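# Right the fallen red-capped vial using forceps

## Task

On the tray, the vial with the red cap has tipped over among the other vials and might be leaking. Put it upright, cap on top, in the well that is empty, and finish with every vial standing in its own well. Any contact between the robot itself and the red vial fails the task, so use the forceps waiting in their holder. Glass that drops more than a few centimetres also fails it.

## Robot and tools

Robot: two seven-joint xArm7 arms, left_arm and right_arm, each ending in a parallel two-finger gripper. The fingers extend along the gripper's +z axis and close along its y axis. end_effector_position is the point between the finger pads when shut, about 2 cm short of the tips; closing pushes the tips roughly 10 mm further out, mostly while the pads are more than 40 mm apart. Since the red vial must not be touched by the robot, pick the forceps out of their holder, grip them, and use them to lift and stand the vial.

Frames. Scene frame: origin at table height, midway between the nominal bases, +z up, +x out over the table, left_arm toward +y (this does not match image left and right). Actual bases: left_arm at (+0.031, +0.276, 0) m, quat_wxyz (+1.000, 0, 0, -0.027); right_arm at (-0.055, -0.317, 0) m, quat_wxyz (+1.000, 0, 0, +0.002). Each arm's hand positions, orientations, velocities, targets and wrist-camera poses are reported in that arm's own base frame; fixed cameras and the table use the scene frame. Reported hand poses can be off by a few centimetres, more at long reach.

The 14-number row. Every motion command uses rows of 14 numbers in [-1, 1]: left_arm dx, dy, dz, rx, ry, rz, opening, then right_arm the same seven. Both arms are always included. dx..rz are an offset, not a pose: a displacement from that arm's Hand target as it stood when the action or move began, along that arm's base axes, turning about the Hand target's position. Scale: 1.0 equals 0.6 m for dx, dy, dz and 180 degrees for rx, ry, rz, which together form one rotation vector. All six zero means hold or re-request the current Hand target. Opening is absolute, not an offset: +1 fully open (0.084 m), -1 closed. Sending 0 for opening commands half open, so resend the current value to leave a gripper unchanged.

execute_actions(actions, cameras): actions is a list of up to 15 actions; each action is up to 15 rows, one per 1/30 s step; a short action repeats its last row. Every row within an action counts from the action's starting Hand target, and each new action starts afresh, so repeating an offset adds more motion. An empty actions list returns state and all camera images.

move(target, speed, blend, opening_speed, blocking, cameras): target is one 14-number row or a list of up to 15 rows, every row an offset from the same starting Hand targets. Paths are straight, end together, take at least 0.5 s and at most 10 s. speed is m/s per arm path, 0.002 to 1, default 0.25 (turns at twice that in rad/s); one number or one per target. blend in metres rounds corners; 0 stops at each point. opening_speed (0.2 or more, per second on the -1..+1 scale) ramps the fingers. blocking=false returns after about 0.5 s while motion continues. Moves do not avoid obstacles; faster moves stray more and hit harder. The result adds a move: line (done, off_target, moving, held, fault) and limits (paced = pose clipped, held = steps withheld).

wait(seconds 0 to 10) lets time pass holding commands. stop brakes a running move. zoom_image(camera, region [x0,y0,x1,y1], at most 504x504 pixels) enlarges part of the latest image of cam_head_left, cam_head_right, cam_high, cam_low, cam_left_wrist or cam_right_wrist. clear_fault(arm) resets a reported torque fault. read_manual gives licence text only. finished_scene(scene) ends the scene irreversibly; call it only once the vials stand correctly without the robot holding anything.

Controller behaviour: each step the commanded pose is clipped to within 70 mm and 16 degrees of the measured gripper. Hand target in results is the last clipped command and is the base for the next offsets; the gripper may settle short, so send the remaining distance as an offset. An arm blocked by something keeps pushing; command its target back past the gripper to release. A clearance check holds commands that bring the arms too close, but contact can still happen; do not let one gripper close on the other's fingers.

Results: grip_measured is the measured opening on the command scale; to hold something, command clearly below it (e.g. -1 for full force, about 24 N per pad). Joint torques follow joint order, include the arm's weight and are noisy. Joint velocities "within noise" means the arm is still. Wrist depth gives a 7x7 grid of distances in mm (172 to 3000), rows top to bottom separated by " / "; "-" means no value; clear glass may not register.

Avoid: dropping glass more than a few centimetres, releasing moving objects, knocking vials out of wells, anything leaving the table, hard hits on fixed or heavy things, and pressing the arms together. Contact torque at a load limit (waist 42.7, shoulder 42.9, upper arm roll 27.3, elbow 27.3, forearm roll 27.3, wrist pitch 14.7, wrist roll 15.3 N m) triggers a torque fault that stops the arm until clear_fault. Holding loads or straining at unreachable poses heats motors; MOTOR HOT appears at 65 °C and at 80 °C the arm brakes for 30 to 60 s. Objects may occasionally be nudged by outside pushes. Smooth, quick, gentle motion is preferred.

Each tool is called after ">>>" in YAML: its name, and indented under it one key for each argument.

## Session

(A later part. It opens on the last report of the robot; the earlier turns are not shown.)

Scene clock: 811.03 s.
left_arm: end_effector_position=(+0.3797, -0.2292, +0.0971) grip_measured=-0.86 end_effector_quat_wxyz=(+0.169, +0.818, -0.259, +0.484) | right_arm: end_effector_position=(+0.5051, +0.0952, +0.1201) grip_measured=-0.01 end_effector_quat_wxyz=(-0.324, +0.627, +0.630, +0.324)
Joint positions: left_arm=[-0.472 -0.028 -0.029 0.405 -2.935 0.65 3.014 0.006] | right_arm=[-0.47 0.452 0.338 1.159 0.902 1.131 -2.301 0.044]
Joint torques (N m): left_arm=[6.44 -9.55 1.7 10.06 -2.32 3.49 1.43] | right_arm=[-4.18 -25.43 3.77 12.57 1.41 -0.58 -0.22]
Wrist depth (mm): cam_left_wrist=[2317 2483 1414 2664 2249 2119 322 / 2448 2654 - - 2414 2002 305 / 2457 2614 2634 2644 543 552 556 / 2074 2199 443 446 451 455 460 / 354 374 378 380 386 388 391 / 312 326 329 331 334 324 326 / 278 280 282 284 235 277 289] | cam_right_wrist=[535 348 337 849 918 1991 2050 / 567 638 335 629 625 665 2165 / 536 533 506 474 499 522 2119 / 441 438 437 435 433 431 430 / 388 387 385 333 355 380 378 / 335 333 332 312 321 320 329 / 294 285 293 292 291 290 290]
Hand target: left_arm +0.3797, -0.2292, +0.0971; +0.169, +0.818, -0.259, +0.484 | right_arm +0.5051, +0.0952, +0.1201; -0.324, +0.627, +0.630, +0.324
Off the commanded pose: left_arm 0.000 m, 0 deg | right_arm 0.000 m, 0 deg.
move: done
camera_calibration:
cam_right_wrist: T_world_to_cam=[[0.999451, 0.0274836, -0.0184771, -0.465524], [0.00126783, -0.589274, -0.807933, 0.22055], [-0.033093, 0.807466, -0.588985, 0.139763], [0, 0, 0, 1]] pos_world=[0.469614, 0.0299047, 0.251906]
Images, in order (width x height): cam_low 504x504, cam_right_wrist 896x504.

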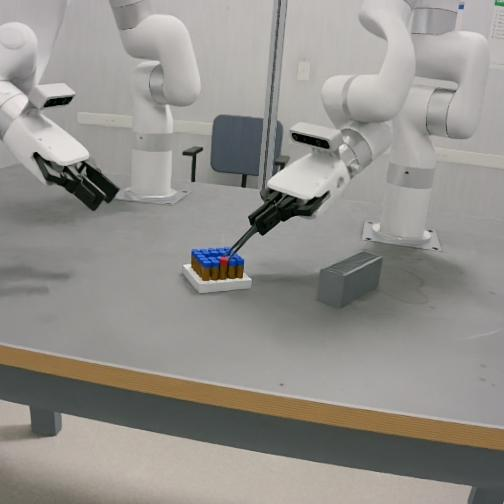

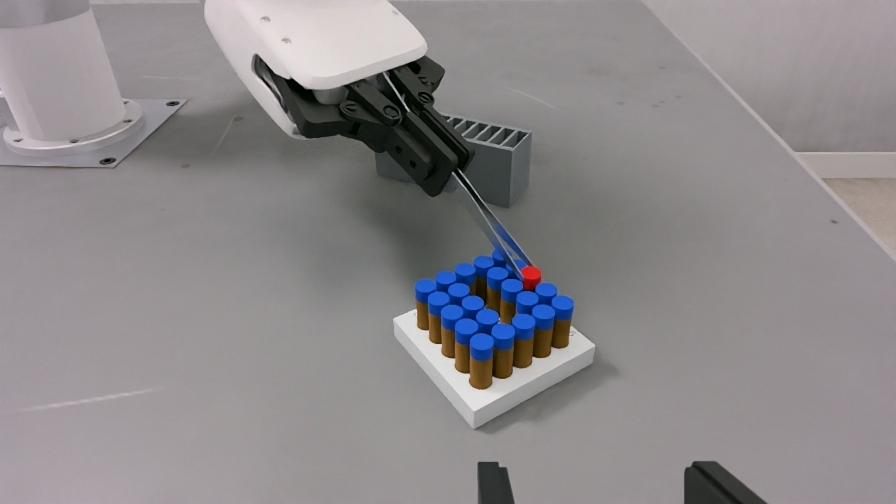

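>>> move:
  target: [0,0,0,0,0,0,-0.75,0,0,0,0,0,0,0]
  opening_speed: 0.2
  cameras: ["cam_low","cam_right_wrist"]

>>> zoom_image:
  camera: "cam_right_wrist"
  region: [490, 220, 590, 320]

>>> zoom_image:
  camera: "cam_low"
  region: [195, 225, 255, 285]

Scene clock: 817.60 s.
left_arm: end_effector_position=(+0.3797, -0.2292, +0.0971) grip_measured=-0.77 end_effector_quat_wxyz=(+0.169, +0.818, -0.259, +0.484) end_effector_velocity=(+0.001, +0.000, +0.000) end_effector_angular_velocity=(-0.001, -0.001, +0.001) | right_arm: end_effector_position=(+0.5051, +0.0952, +0.1201) grip_measured=-0.01 end_effector_quat_wxyz=(-0.324, +0.627, +0.630, +0.324)
Joint positions: left_arm=[-0.472 -0.028 -0.029 0.405 -2.935 0.65 3.014 0.01] | right_arm=[-0.47 0.452 0.338 1.159 0.902 1.131 -2.301 0.044]
Joint velocities: left_arm=[0.001 0 0 0.001 0 0 0 0.001] | right_arm=[within noise]
Joint torques (N m): left_arm=[6.29 -9.45 1.88 10.13 -2.44 3.57 1.35] | right_arm=[-4.07 -25.39 3.9 12.48 1.41 -0.52 -0.21]
Wrist depth (mm): cam_left_wrist=[2340 2465 1411 2685 2257 2074 322 / 2422 2685 - - 2389 2032 304 / 2414 2644 2696 2664 545 553 560 / 2032 2185 442 446 450 457 462 / 354 375 378 381 384 388 392 / 312 326 329 331 333 324 327 / 278 280 282 294 235 278 290] | cam_right_wrist=[537 347 337 855 921 2008 2026 / 569 637 330 629 629 666 2145 / 536 533 504 348 499 524 2119 / 441 439 437 435 432 431 429 / 387 386 384 333 354 380 378 / 335 333 332 313 320 319 328 / 294 285 293 292 291 290 289]
Hand target: left_arm +0.3797, -0.2292, +0.0971; +0.169, +0.818, -0.259, +0.484 | right_arm +0.5051, +0.0952, +0.1201; -0.324, +0.627, +0.630, +0.324
Off the commanded pose: left_arm 0.000 m, 0 deg | right_arm 0.000 m, 0 deg.
move: done
camera_calibration:
cam_right_wrist: T_world_to_cam=[[0.999451, 0.0274836, -0.0184771, -0.465524], [0.00126783, -0.589274, -0.807933, 0.22055], [-0.033093, 0.807466, -0.588985, 0.139763], [0, 0, 0, 1]] pos_world=[0.469614, 0.0299047, 0.251906]
Images, in order (width x height): cam_low 504x504, cam_right_wrist 896x504.

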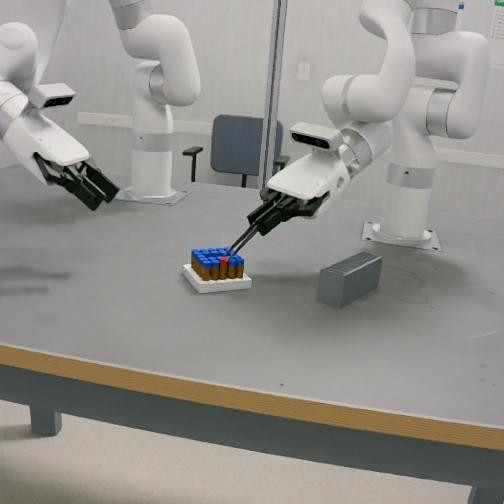

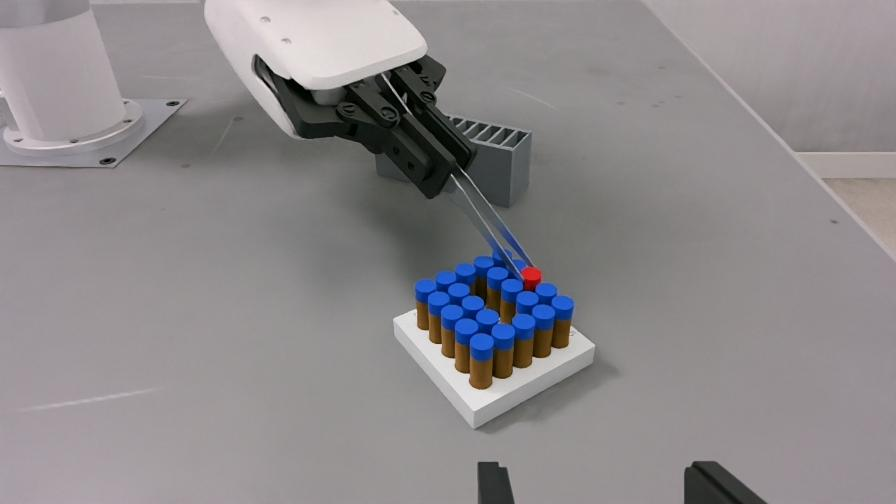

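Scaled by 5.040 from the camera's 896x504 image, which has a finer 1280x720 frame.

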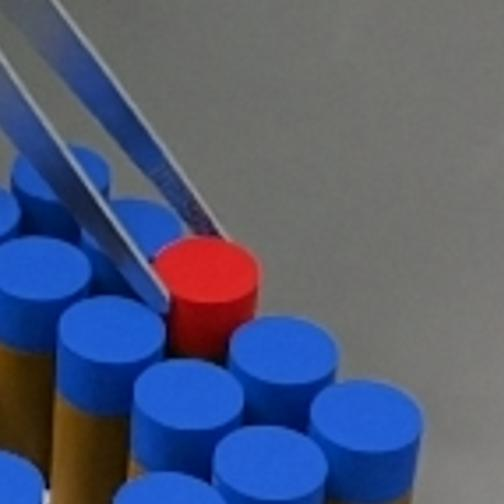

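Scaled by 8.400 from the camera's 504x504 image, which has a finer 720x720 frame.

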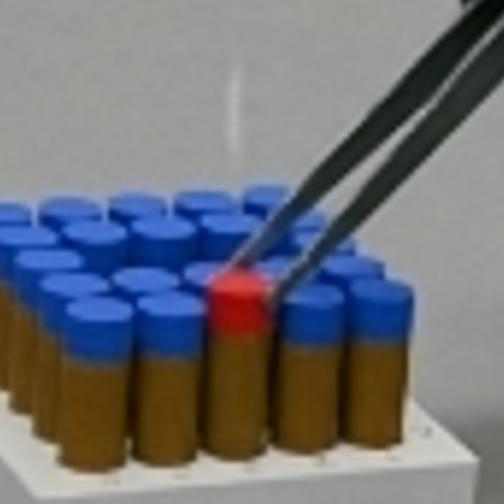

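>>> move:
  target: [0,0,0,0,0,0,-0.725,0,0,0,0,0,0,0]
  opening_speed: 0.2
  cameras: ["cam_low","cam_right_wrist"]

>>> zoom_image:
  camera: "cam_right_wrist"
  region: [490, 220, 590, 320]

>>> zoom_image:
  camera: "cam_low"
  region: [195, 225, 255, 285]

Scene clock: 823.00 s.
left_arm: end_effector_position=(+0.3797, -0.2292, +0.0971) grip_measured=-0.75 end_effector_quat_wxyz=(+0.169, +0.818, -0.259, +0.484) | right_arm: end_effector_position=(+0.5051, +0.0952, +0.1201) grip_measured=-0.01 end_effector_quat_wxyz=(-0.324, +0.627, +0.630, +0.324)
Joint positions: left_arm=[-0.472 -0.028 -0.029 0.405 -2.935 0.65 3.014 0.011] | right_arm=[-0.47 0.452 0.338 1.159 0.902 1.131 -2.301 0.044]
Joint torques (N m): left_arm=[6.29 -10.07 1.92 10.67 -2.28 3.48 1.41] | right_arm=[-4.15 -25.43 3.94 12.59 1.4 -0.54 -0.24]
Wrist depth (mm): cam_left_wrist=[2333 2483 1408 2654 2235 2087 322 / 2465 2634 - - 2405 2008 304 / 2439 2644 2654 2685 544 552 557 / 2038 2172 441 445 451 454 460 / 355 373 376 380 384 388 392 / 312 326 328 331 334 323 327 / 278 280 281 294 235 278 289] | cam_right_wrist=[537 347 337 853 914 2020 2020 / 568 637 331 627 628 663 2158 / 536 532 504 346 500 520 2132 / 442 438 437 435 432 430 429 / 387 386 384 333 354 380 380 / 335 333 333 313 320 319 328 / 295 285 294 292 291 290 289]
Hand target: left_arm +0.3797, -0.2292, +0.0971; +0.169, +0.818, -0.259, +0.484 | right_arm +0.5051, +0.0952, +0.1201; -0.324, +0.627, +0.630, +0.324
Off the commanded pose: left_arm 0.000 m, 0 deg | right_arm 0.000 m, 0 deg.
move: done
camera_calibration:
cam_right_wrist: T_world_to_cam=[[0.999451, 0.0274836, -0.0184771, -0.465524], [0.00126783, -0.589274, -0.807933, 0.22055], [-0.033093, 0.807466, -0.588985, 0.139763], [0, 0, 0, 1]] pos_world=[0.469614, 0.0299047, 0.251906]
Images, in order (width x height): cam_low 504x504, cam_right_wrist 896x504.

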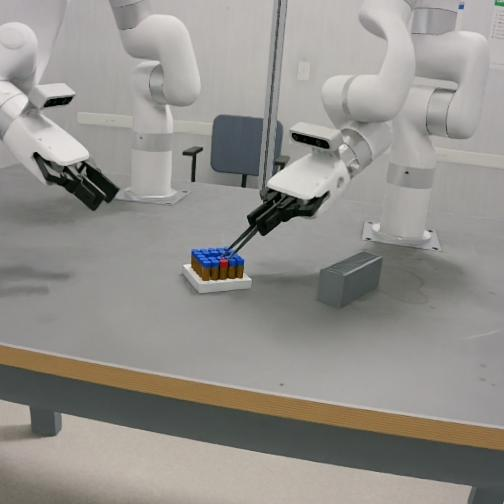

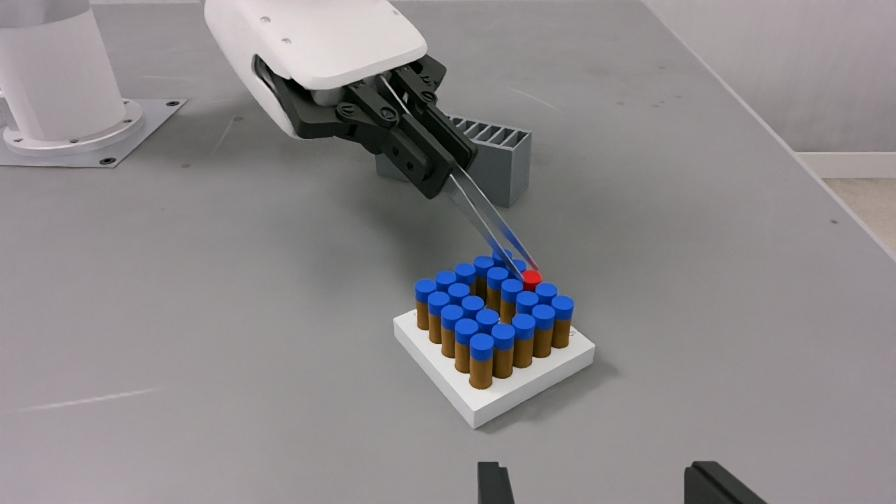

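Scaled by 5.040 from the camera's 896x504 image, which has a finer 1280x720 frame.

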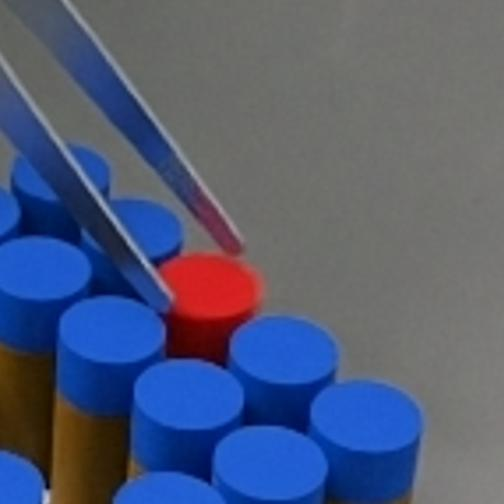

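Scaled by 8.400 from the camera's 504x504 image, which has a finer 720x720 frame.

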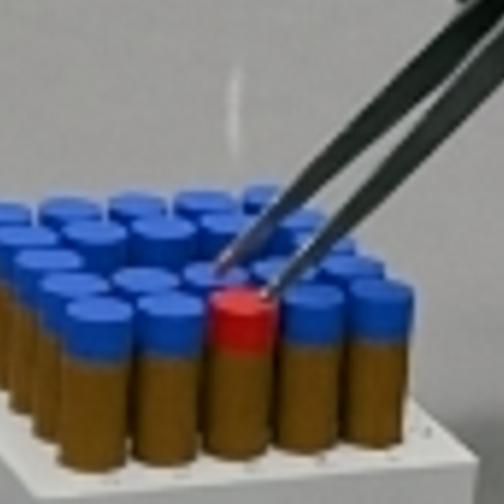

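>>> move:
  target:
    - [-0.0007,-0.001,0.002,0,0,0,-0.725,0,0,0,0,0,0,0]
    - [-0.0007,-0.001,0.02,0,0,0,-0.725,0,0,0,0,0,0,0]
  speed: 0.015
  blend: 0.001
  cameras: ["cam_low","cam_right_wrist","cam_high"]

>>> zoom_image:
  camera: "cam_right_wrist"
  region: [490, 220, 590, 320]

>>> zoom_image:
  camera: "cam_low"
  region: [195, 225, 255, 285]

>>> zoom_image:
  camera: "cam_high"
  region: [240, 245, 275, 280]

Scene clock: 834.40 s.
left_arm: end_effector_position=(+0.3792, -0.2298, +0.1090) grip_measured=-0.75 end_effector_quat_wxyz=(+0.169, +0.818, -0.259, +0.484) | right_arm: end_effector_position=(+0.5051, +0.0952, +0.1201) grip_measured=-0.01 end_effector_quat_wxyz=(-0.324, +0.627, +0.630, +0.324)
Joint positions: left_arm=[-0.476 -0.071 -0.032 0.408 -2.93 0.604 3.001 0.011] | right_arm=[-0.47 0.452 0.338 1.159 0.902 1.131 -2.301 0.044]
Joint torques (N m): left_arm=[-6.85 -24.98 -2.08 18.85 2.2 -0.92 -1.69] | right_arm=[-3.98 -25.52 3.88 12.6 1.38 -0.53 -0.13]
Wrist depth (mm): cam_left_wrist=[2364 1567 1455 2685 2271 2050 339 / 2439 2654 - - 2397 2145 315 / 2483 2685 2654 2851 573 583 552 / 2050 2185 468 470 474 480 486 / 1630 395 399 403 405 409 412 / 329 343 347 348 351 354 344 / 293 294 298 300 247 303 305] | cam_right_wrist=[535 343 329 850 924 1974 2062 / 568 636 331 630 627 664 2138 / 535 534 506 474 499 522 2132 / 441 438 436 435 433 432 429 / 387 386 384 334 353 381 379 / 334 334 333 313 320 320 328 / 294 285 293 291 291 291 289]
Hand target: left_arm +0.3792, -0.2298, +0.1091; +0.169, +0.818, -0.259, +0.484 | right_arm +0.5051, +0.0952, +0.1201; -0.324, +0.627, +0.630, +0.324
Off the commanded pose: left_arm 0.000 m, 0 deg | right_arm 0.000 m, 0 deg.
move: done; blend cut to 0.0007 m at target 1
camera_calibration:
cam_right_wrist: T_world_to_cam=[[0.999451, 0.0274836, -0.0184771, -0.465524], [0.00126783, -0.589274, -0.807933, 0.22055], [-0.033093, 0.807466, -0.588985, 0.139763], [0, 0, 0, 1]] pos_world=[0.469614, 0.0299047, 0.251906]
Images, in order (width x height): cam_high 504x504, cam_low 504x504, cam_right_wrist 896x504.

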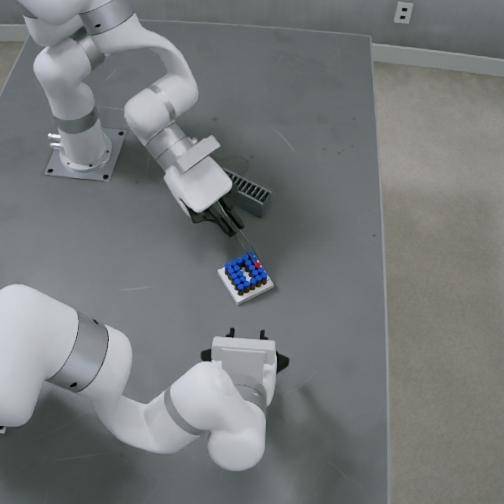

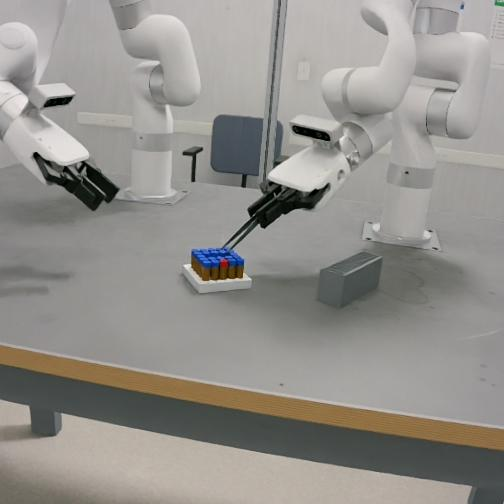

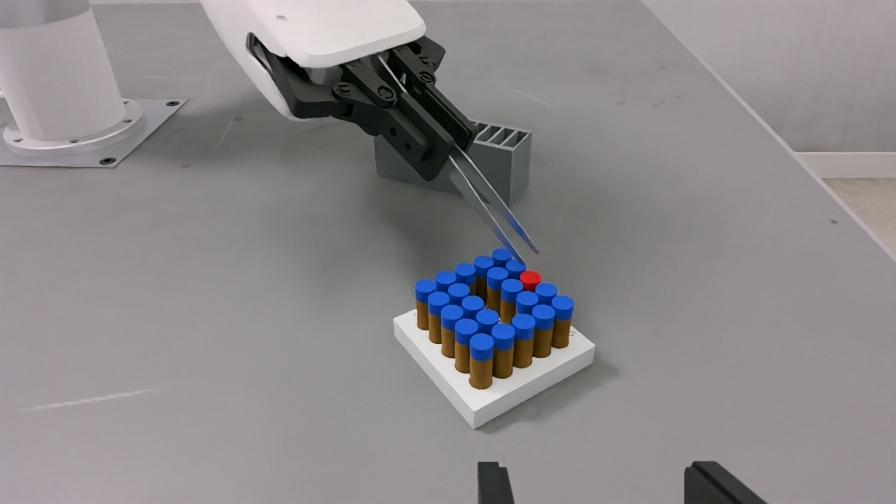

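Scaled by 5.040 from the camera's 896x504 image, which has a finer 1280x720 frame.

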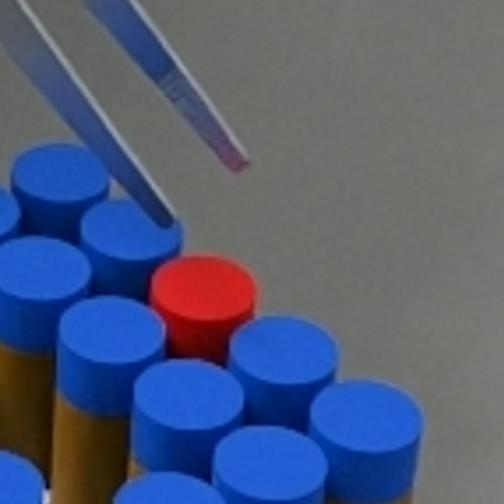

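Scaled by 8.400 from the camera's 504x504 image, which has a finer 720x720 frame.

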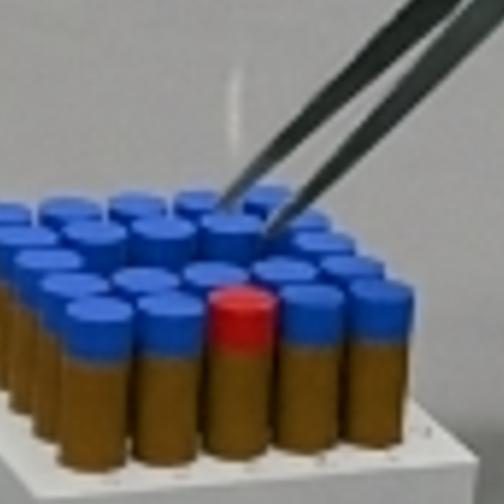

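Scaled by 14.400 from the camera's 504x504 image, which has a finer 720x720 frame.

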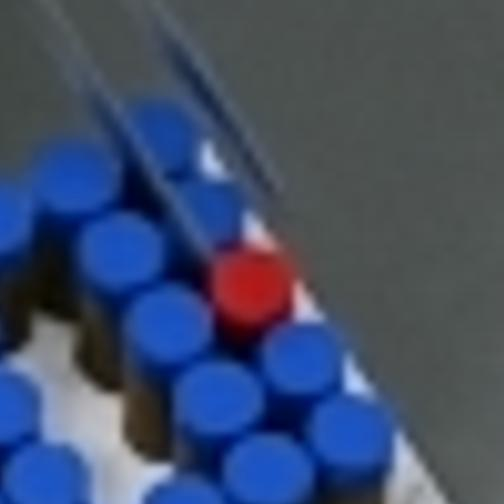

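>>> move:
  target:
    - [0,0,0.13,0,0,0,-0.725,0,0,0,0,0,0,0]
    - [0,0,0.1305,0,0,0,-0.95,0,0,0,0,0,0,0]
    - [0.0113,0.2367,0.1683,0.1621,0.2642,0.0562,-0.95,0,0,0,0,0,0,0]
  speed: [0.06,0.06,0.16]
  cameras: ["cam_low","cam_right_wrist","cam_high","cam_left_wrist","cam_head_left"]

>>> zoom_image:
  camera: "cam_left_wrist"
  region: [250, 200, 554, 504]

>>> zoom_image:
  camera: "cam_high"
  region: [190, 140, 290, 240]

>>> zoom_image:
  camera: "cam_low"
  region: [280, 180, 400, 300]

Scene clock: 888.67 s.
left_arm: end_effector_position=(+0.3860, -0.0878, +0.2100) grip_measured=-0.87 end_effector_quat_wxyz=(+0.011, +0.976, -0.210, +0.051) | right_arm: end_effector_position=(+0.5051, +0.0952, +0.1201) grip_measured=-0.01 end_effector_quat_wxyz=(-0.324, +0.627, +0.630, +0.324)
Joint positions: left_arm=[-2.386 -0.371 1.921 1.281 -2.743 -1.072 2.963 0.006] | right_arm=[-0.47 0.452 0.338 1.159 0.902 1.131 -2.301 0.044]
Joint torques (N m): left_arm=[-7.07 8.47 -4.91 20.73 2.26 -3.5 -1.81] | right_arm=[-3.81 -25.7 4.09 12.45 1.44 -0.52 -0.11]
Wrist depth (mm): cam_left_wrist=[360 360 359 358 359 359 359 / 355 355 356 355 356 355 354 / 352 351 351 351 351 350 317 / 348 348 348 347 348 348 332 / 346 344 344 345 344 344 344 / 340 342 342 340 340 341 340 / 336 337 338 337 337 337 337] | cam_right_wrist=[536 868 936 924 914 2014 2038 / 567 681 677 671 630 665 2165 / 535 533 507 486 500 522 2125 / 441 438 437 435 433 431 428 / 387 386 384 334 354 380 379 / 334 333 332 313 320 318 329 / 294 286 293 292 291 290 289]
Hand target: left_arm +0.3860, -0.0878, +0.2100; +0.011, +0.976, -0.210, +0.051 | right_arm +0.5051, +0.0952, +0.1201; -0.324, +0.627, +0.630, +0.324
Off the commanded pose: left_arm 0.000 m, 0 deg | right_arm 0.000 m, 0 deg.
move: done
camera_calibration:
cam_left_wrist: T_world_to_cam=[[-0.400412, -0.916208, -0.0152762, 0.112578], [-0.911301, 0.399902, -0.0980267, 0.474368], [0.0959218, -0.0253299, -0.995067, 0.298694], [0, 0, 0, 1]] pos_world=[0.448719, -0.07899, 0.345441]
cam_right_wrist: T_world_to_cam=[[0.999451, 0.0274836, -0.0184771, -0.465524], [0.00126783, -0.589274, -0.807933, 0.22055], [-0.033093, 0.807466, -0.588985, 0.139763], [0, 0, 0, 1]] pos_world=[0.469614, 0.0299047, 0.251906]
Images, in order (width x height): cam_head_left 504x504, cam_high 504x504, cam_low 504x504, cam_left_wrist 896x504, cam_right_wrist 896x504.

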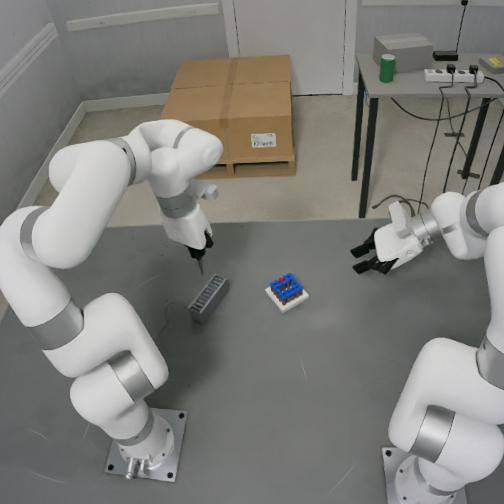

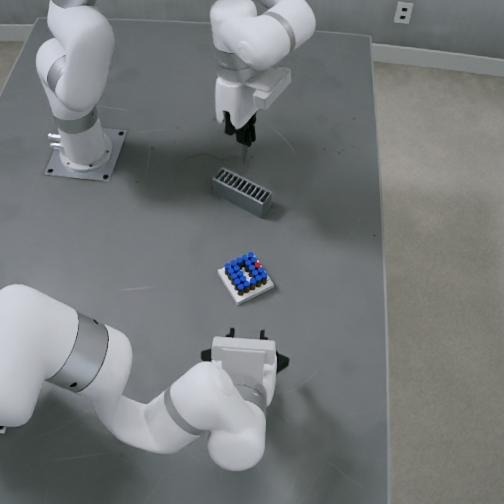

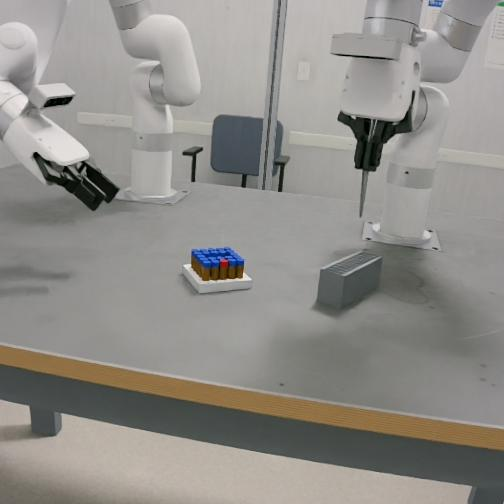

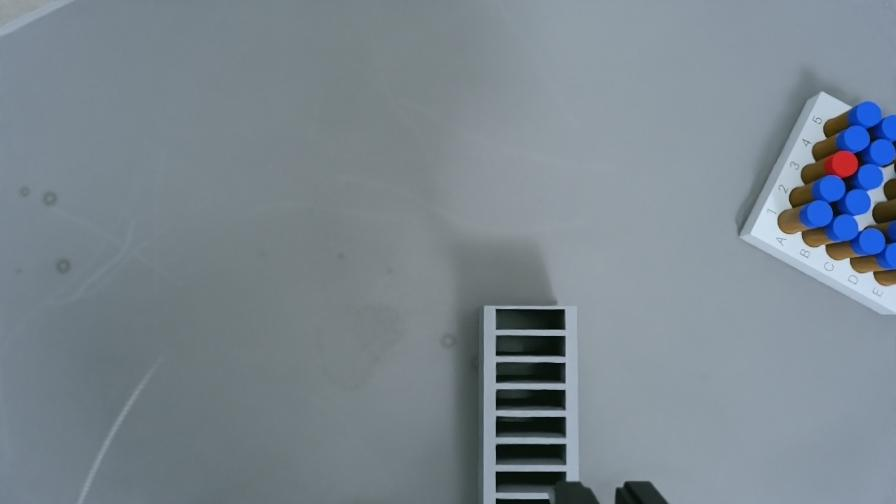

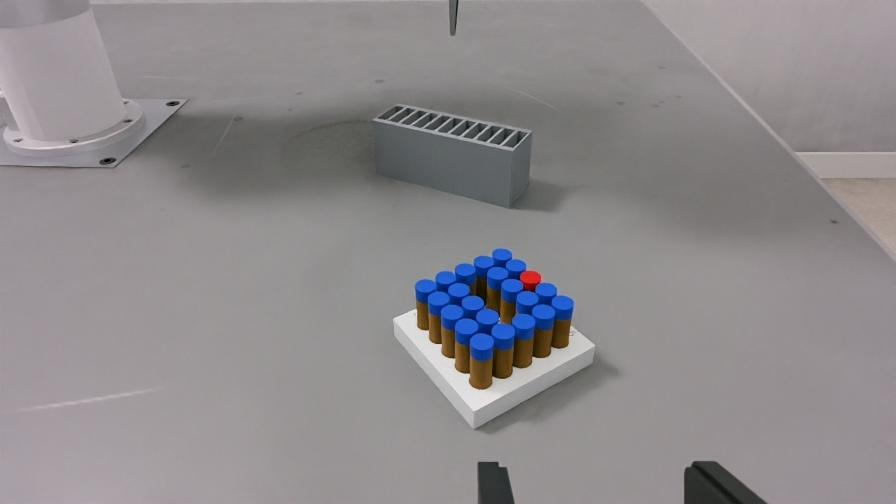

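Scaled by 1.658 from the camera's 896x504 image, which has a finer 1280x720 frame.

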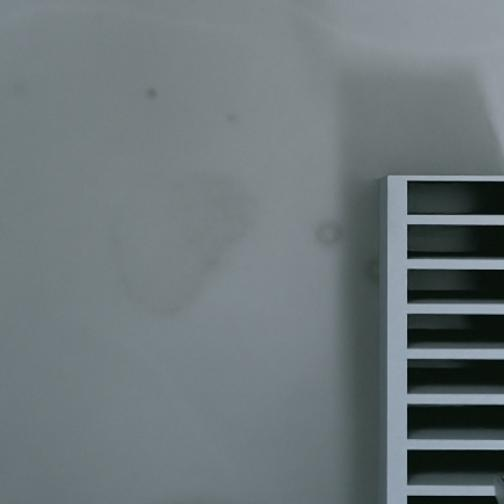

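Scaled by 5.040 from the camera's 504x504 image, which has a finer 720x720 frame.

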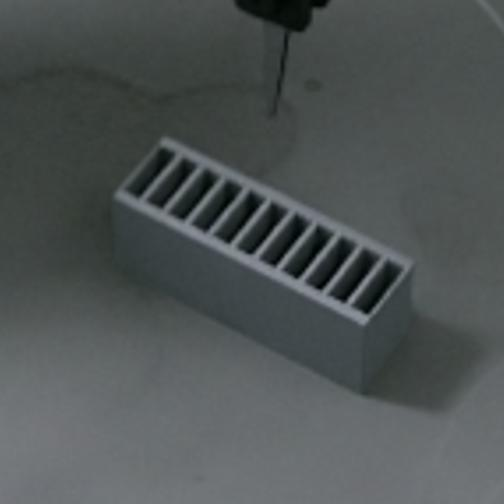

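Scaled by 4.200 from the camera's 504x504 image, which has a finer 720x720 frame.

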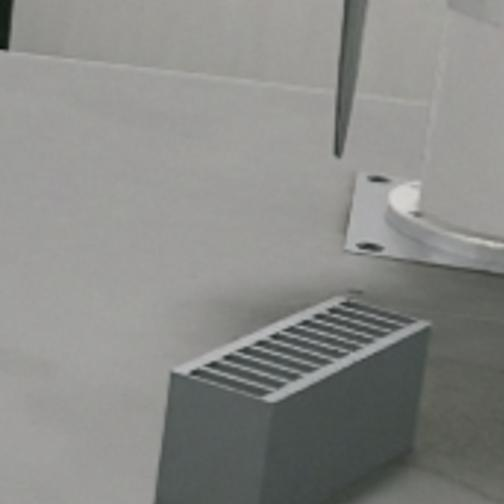

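>>> move:
  target: [0,0,-0.0917,0,0,0,-0.95,0,0,0,0,0,0,0]
  speed: 0.15
  cameras: ["cam_low","cam_right_wrist","cam_high","cam_left_wrist","cam_head_left"]

>>> zoom_image:
  camera: "cam_right_wrist"
  region: [365, 0, 545, 180]

>>> zoom_image:
  camera: "cam_high"
  region: [200, 145, 280, 225]

>>> zoom_image:
  camera: "cam_low"
  region: [310, 200, 390, 280]

>>> zoom_image:
  camera: "cam_left_wrist"
  region: [450, 304, 650, 504]

Scene clock: 906.00 s.
left_arm: end_effector_position=(+0.3860, -0.0878, +0.1551) grip_measured=-0.87 end_effector_quat_wxyz=(+0.011, +0.976, -0.210, +0.051) | right_arm: end_effector_position=(+0.5051, +0.0952, +0.1201) grip_measured=-0.01 end_effector_quat_wxyz=(-0.324, +0.627, +0.630, +0.324)
Joint positions: left_arm=[-2.454 -0.425 1.995 1.181 -2.661 -0.942 2.887 0.006] | right_arm=[-0.47 0.452 0.338 1.159 0.902 1.131 -2.301 0.044]
Joint torques (N m): left_arm=[-6.49 10.02 -5.53 11.61 2.21 0.67 -1.78] | right_arm=[-3.8 -25.56 4.19 12.38 1.58 -0.61 -0.09]
Wrist depth (mm): cam_left_wrist=[303 302 302 303 302 302 302 / 299 299 299 299 299 299 298 / 296 296 296 295 295 295 282 / 293 293 293 293 293 292 291 / 290 290 290 290 290 289 289 / 287 287 288 286 249 287 286 / 284 284 284 284 246 284 284] | cam_right_wrist=[535 866 937 849 914 2026 2038 / 568 683 678 669 626 662 2199 / 535 532 505 486 499 521 2119 / 441 439 437 435 434 430 429 / 388 385 384 333 354 380 379 / 334 333 332 313 320 319 328 / 294 286 293 291 291 290 289]
Hand target: left_arm +0.3860, -0.0878, +0.1550; +0.011, +0.976, -0.210, +0.051 | right_arm +0.5051, +0.0952, +0.1201; -0.324, +0.627, +0.630, +0.324
Off the commanded pose: left_arm 0.000 m, 0 deg | right_arm 0.000 m, 0 deg.
move: done
camera_calibration:
cam_left_wrist: T_world_to_cam=[[-0.400508, -0.916168, -0.0151539, 0.11175], [-0.911269, 0.399987, -0.0979758, 0.468964], [0.0958236, -0.0254308, -0.995073, 0.244103], [0, 0, 0, 1]] pos_world=[0.448719, -0.0789902, 0.290541]
cam_right_wrist: T_world_to_cam=[[0.999451, 0.0274836, -0.0184771, -0.465524], [0.00126783, -0.589274, -0.807933, 0.22055], [-0.033093, 0.807466, -0.588985, 0.139763], [0, 0, 0, 1]] pos_world=[0.469614, 0.0299047, 0.251906]
Images, in order (width x height): cam_head_left 504x504, cam_high 504x504, cam_low 504x504, cam_left_wrist 896x504, cam_right_wrist 896x504.

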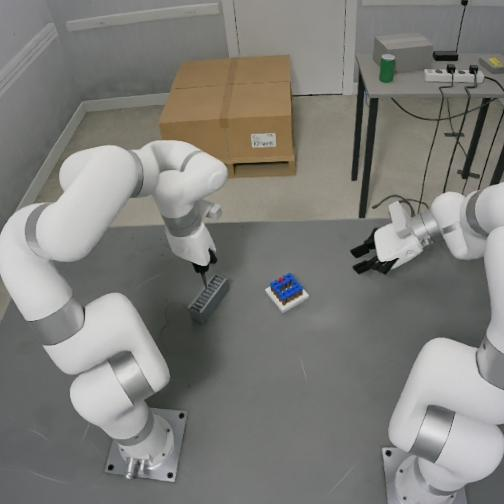

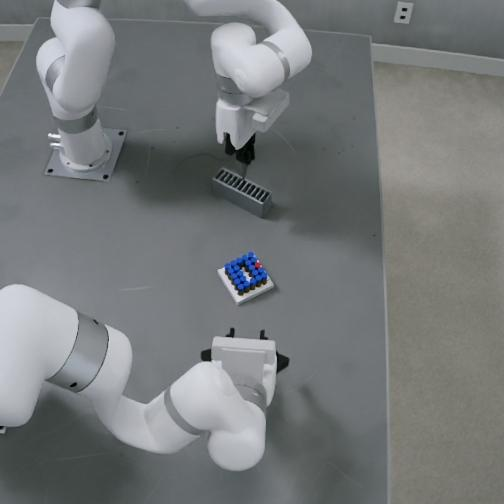

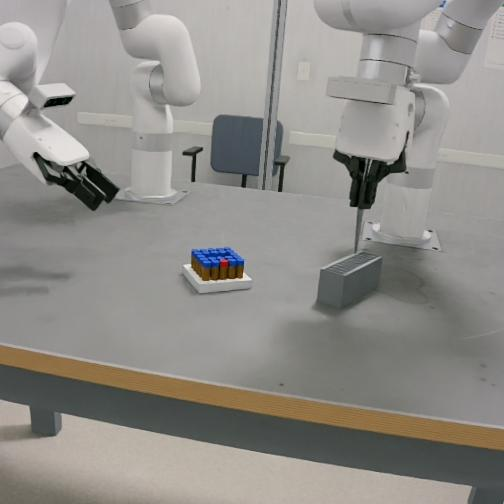

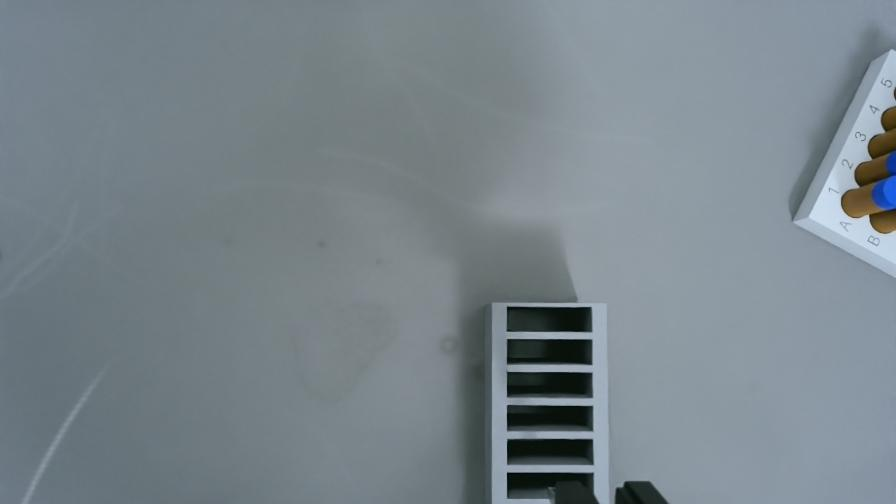

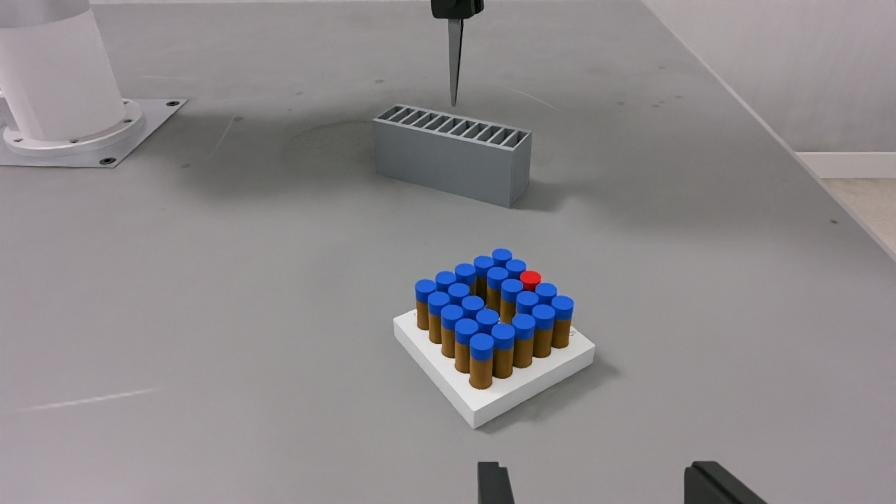

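Scaled by 2.800 from the camera's 896x504 image, which has a finer 1280x720 frame.

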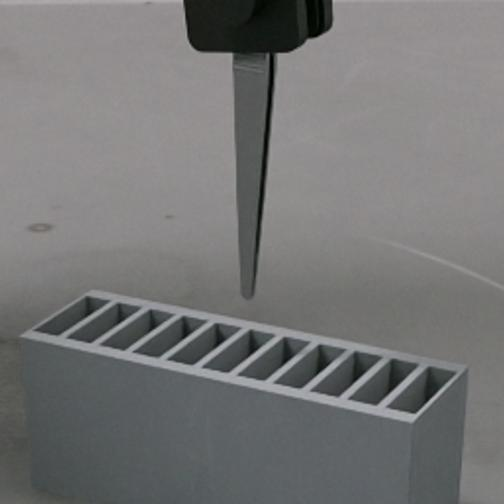

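Scaled by 6.300 from the camera's 504x504 image, which has a finer 720x720 frame.

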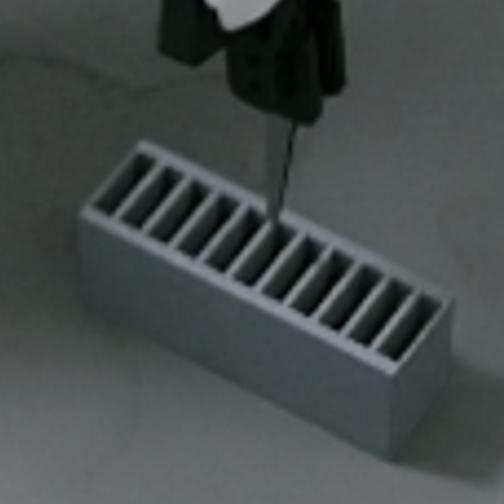

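Scaled by 6.300 from the camera's 504x504 image, which has a finer 720x720 frame.

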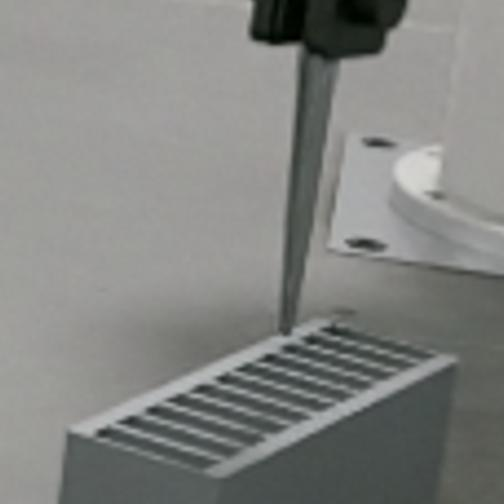

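Scaled by 2.520 from the camera's 896x504 image, which has a finer 1280x720 frame.

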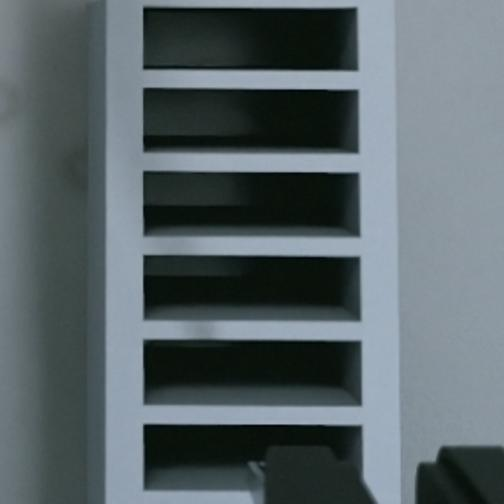

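>>> move:
  target: [-0.0124,0.0001,0,-0.0059,-0.0132,0,-0.95,0,0,0,0,0,0,0]
  speed: 0.06
  cameras: ["cam_low","cam_right_wrist","cam_high","cam_left_wrist"]

>>> zoom_image:
  camera: "cam_right_wrist"
  region: [365, 0, 545, 180]

>>> zoom_image:
  camera: "cam_high"
  region: [210, 155, 275, 220]

>>> zoom_image:
  camera: "cam_low"
  region: [310, 200, 390, 280]

>>> zoom_image:
  camera: "cam_left_wrist"
  region: [450, 304, 650, 504]

Scene clock: 943.50 s.
left_arm: end_effector_position=(+0.3786, -0.0878, +0.1550) grip_measured=-0.87 end_effector_quat_wxyz=(+0.015, +0.975, -0.210, +0.073) | right_arm: end_effector_position=(+0.5051, +0.0952, +0.1201) grip_measured=-0.01 end_effector_quat_wxyz=(-0.324, +0.627, +0.630, +0.324)
Joint positions: left_arm=[-2.365 -0.356 1.939 1.111 -2.71 -0.867 2.923 0.006] | right_arm=[-0.47 0.452 0.338 1.159 0.902 1.131 -2.301 0.044]
Joint torques (N m): left_arm=[6.47 23.23 -8.61 11.92 -2.34 0.81 1.3] | right_arm=[-3.67 -25.68 4.31 12.38 1.45 -0.56 -0.14]
Wrist depth (mm): cam_left_wrist=[311 311 311 311 310 310 310 / 306 307 307 306 307 306 305 / 301 301 301 301 300 300 285 / 297 296 297 297 296 296 295 / 292 292 293 293 292 292 292 / 288 289 289 287 241 288 287 / 284 284 284 283 265 283 283] | cam_right_wrist=[535 864 944 846 918 2014 2044 / 569 681 676 675 629 667 2145 / 536 532 504 485 500 523 2087 / 440 438 438 435 433 430 429 / 387 386 385 333 354 379 379 / 334 334 332 313 320 319 328 / 294 286 293 292 292 290 289]
Hand target: left_arm +0.3786, -0.0878, +0.1550; +0.015, +0.975, -0.210, +0.073 | right_arm +0.5051, +0.0952, +0.1201; -0.324, +0.627, +0.630, +0.324
Off the commanded pose: left_arm 0.000 m, 0 deg | right_arm 0.000 m, 0 deg.
move: done
camera_calibration:
cam_left_wrist: T_world_to_cam=[[-0.39986, -0.916455, -0.0149196, 0.108545], [-0.906293, 0.397753, -0.142919, 0.467042], [0.136913, -0.0436262, -0.989622, 0.226676], [0, 0, 0, 1]] pos_world=[0.435645, -0.0764018, 0.292692]
cam_right_wrist: T_world_to_cam=[[0.999451, 0.0274836, -0.0184771, -0.465524], [0.00126783, -0.589274, -0.807933, 0.22055], [-0.033093, 0.807466, -0.588985, 0.139763], [0, 0, 0, 1]] pos_world=[0.469614, 0.0299047, 0.251906]
Images, in order (width x height): cam_high 504x504, cam_low 504x504, cam_left_wrist 896x504, cam_right_wrist 896x504.

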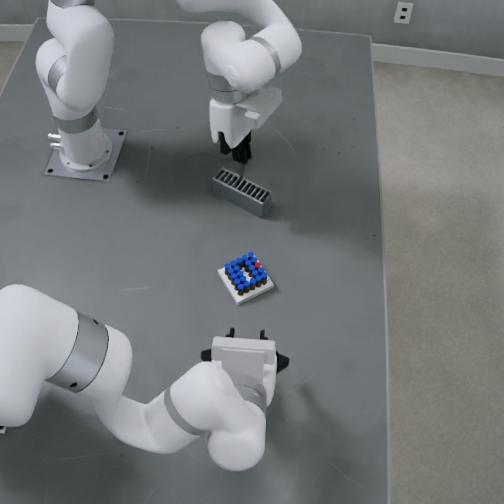

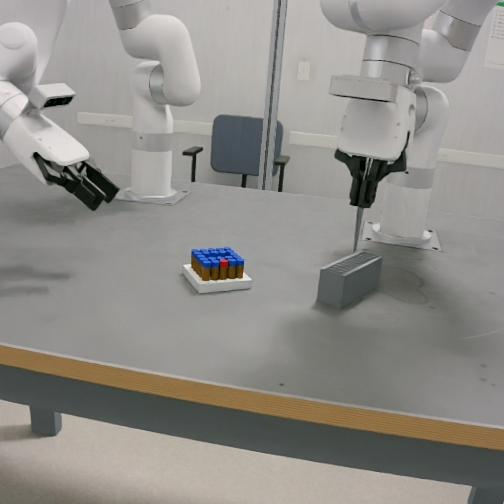

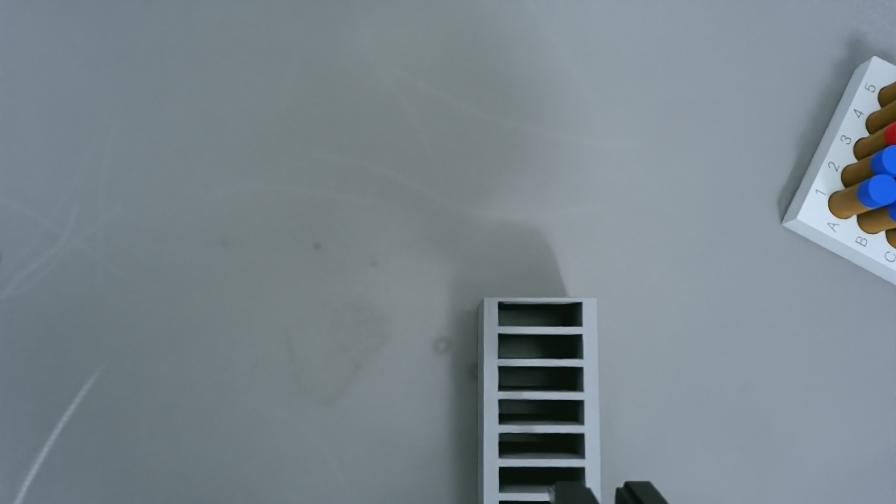

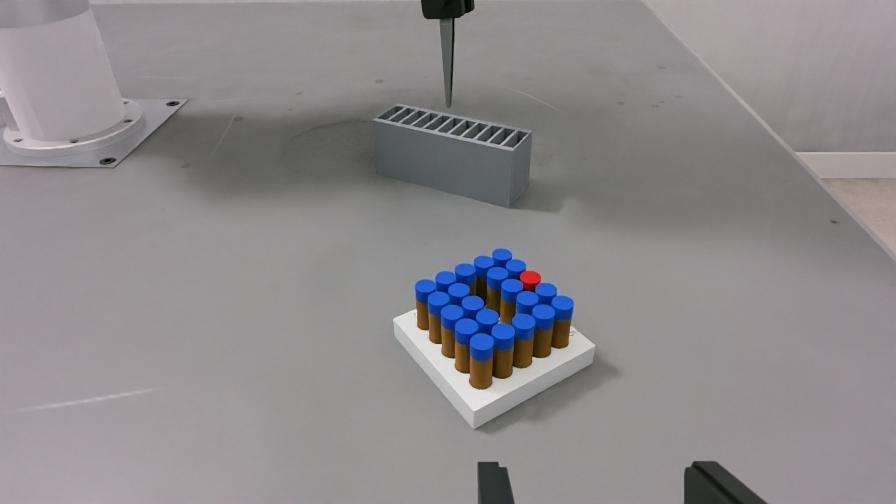

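Scaled by 2.800 from the camera's 896x504 image, which has a finer 1280x720 frame.

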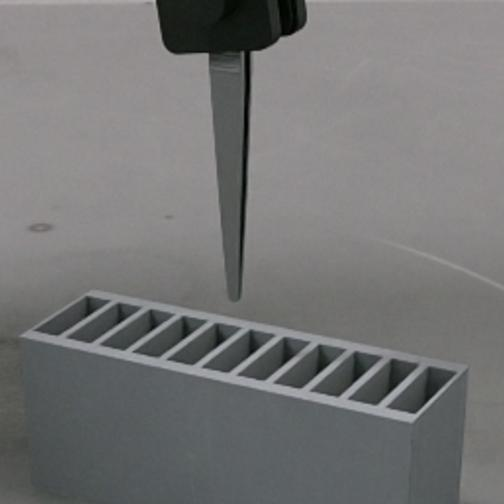

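Scaled by 7.754 from the camera's 504x504 image, which has a finer 720x720 frame.

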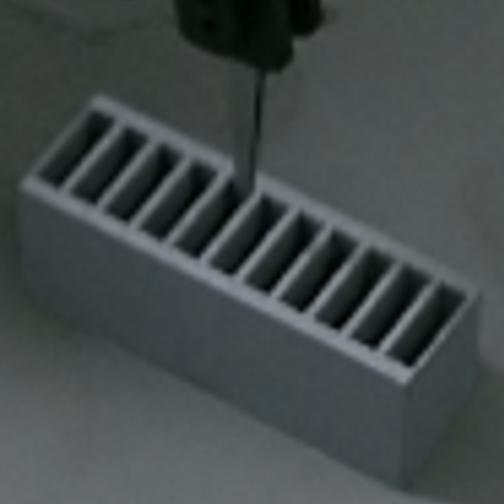

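Scaled by 6.300 from the camera's 504x504 image, which has a finer 720x720 frame.

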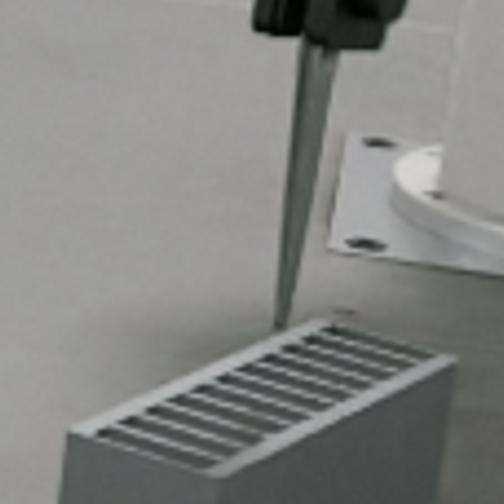

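Scaled by 2.520 from the camera's 896x504 image, which has a finer 1280x720 frame.

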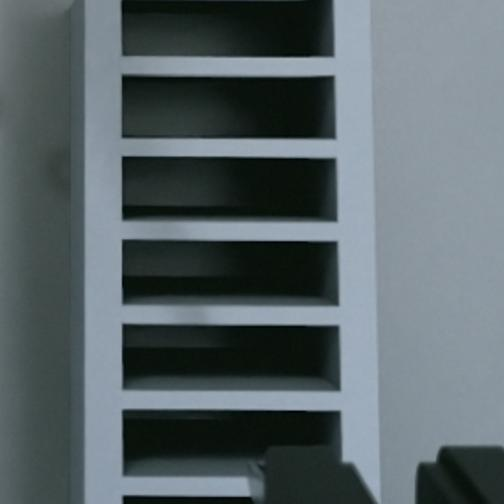

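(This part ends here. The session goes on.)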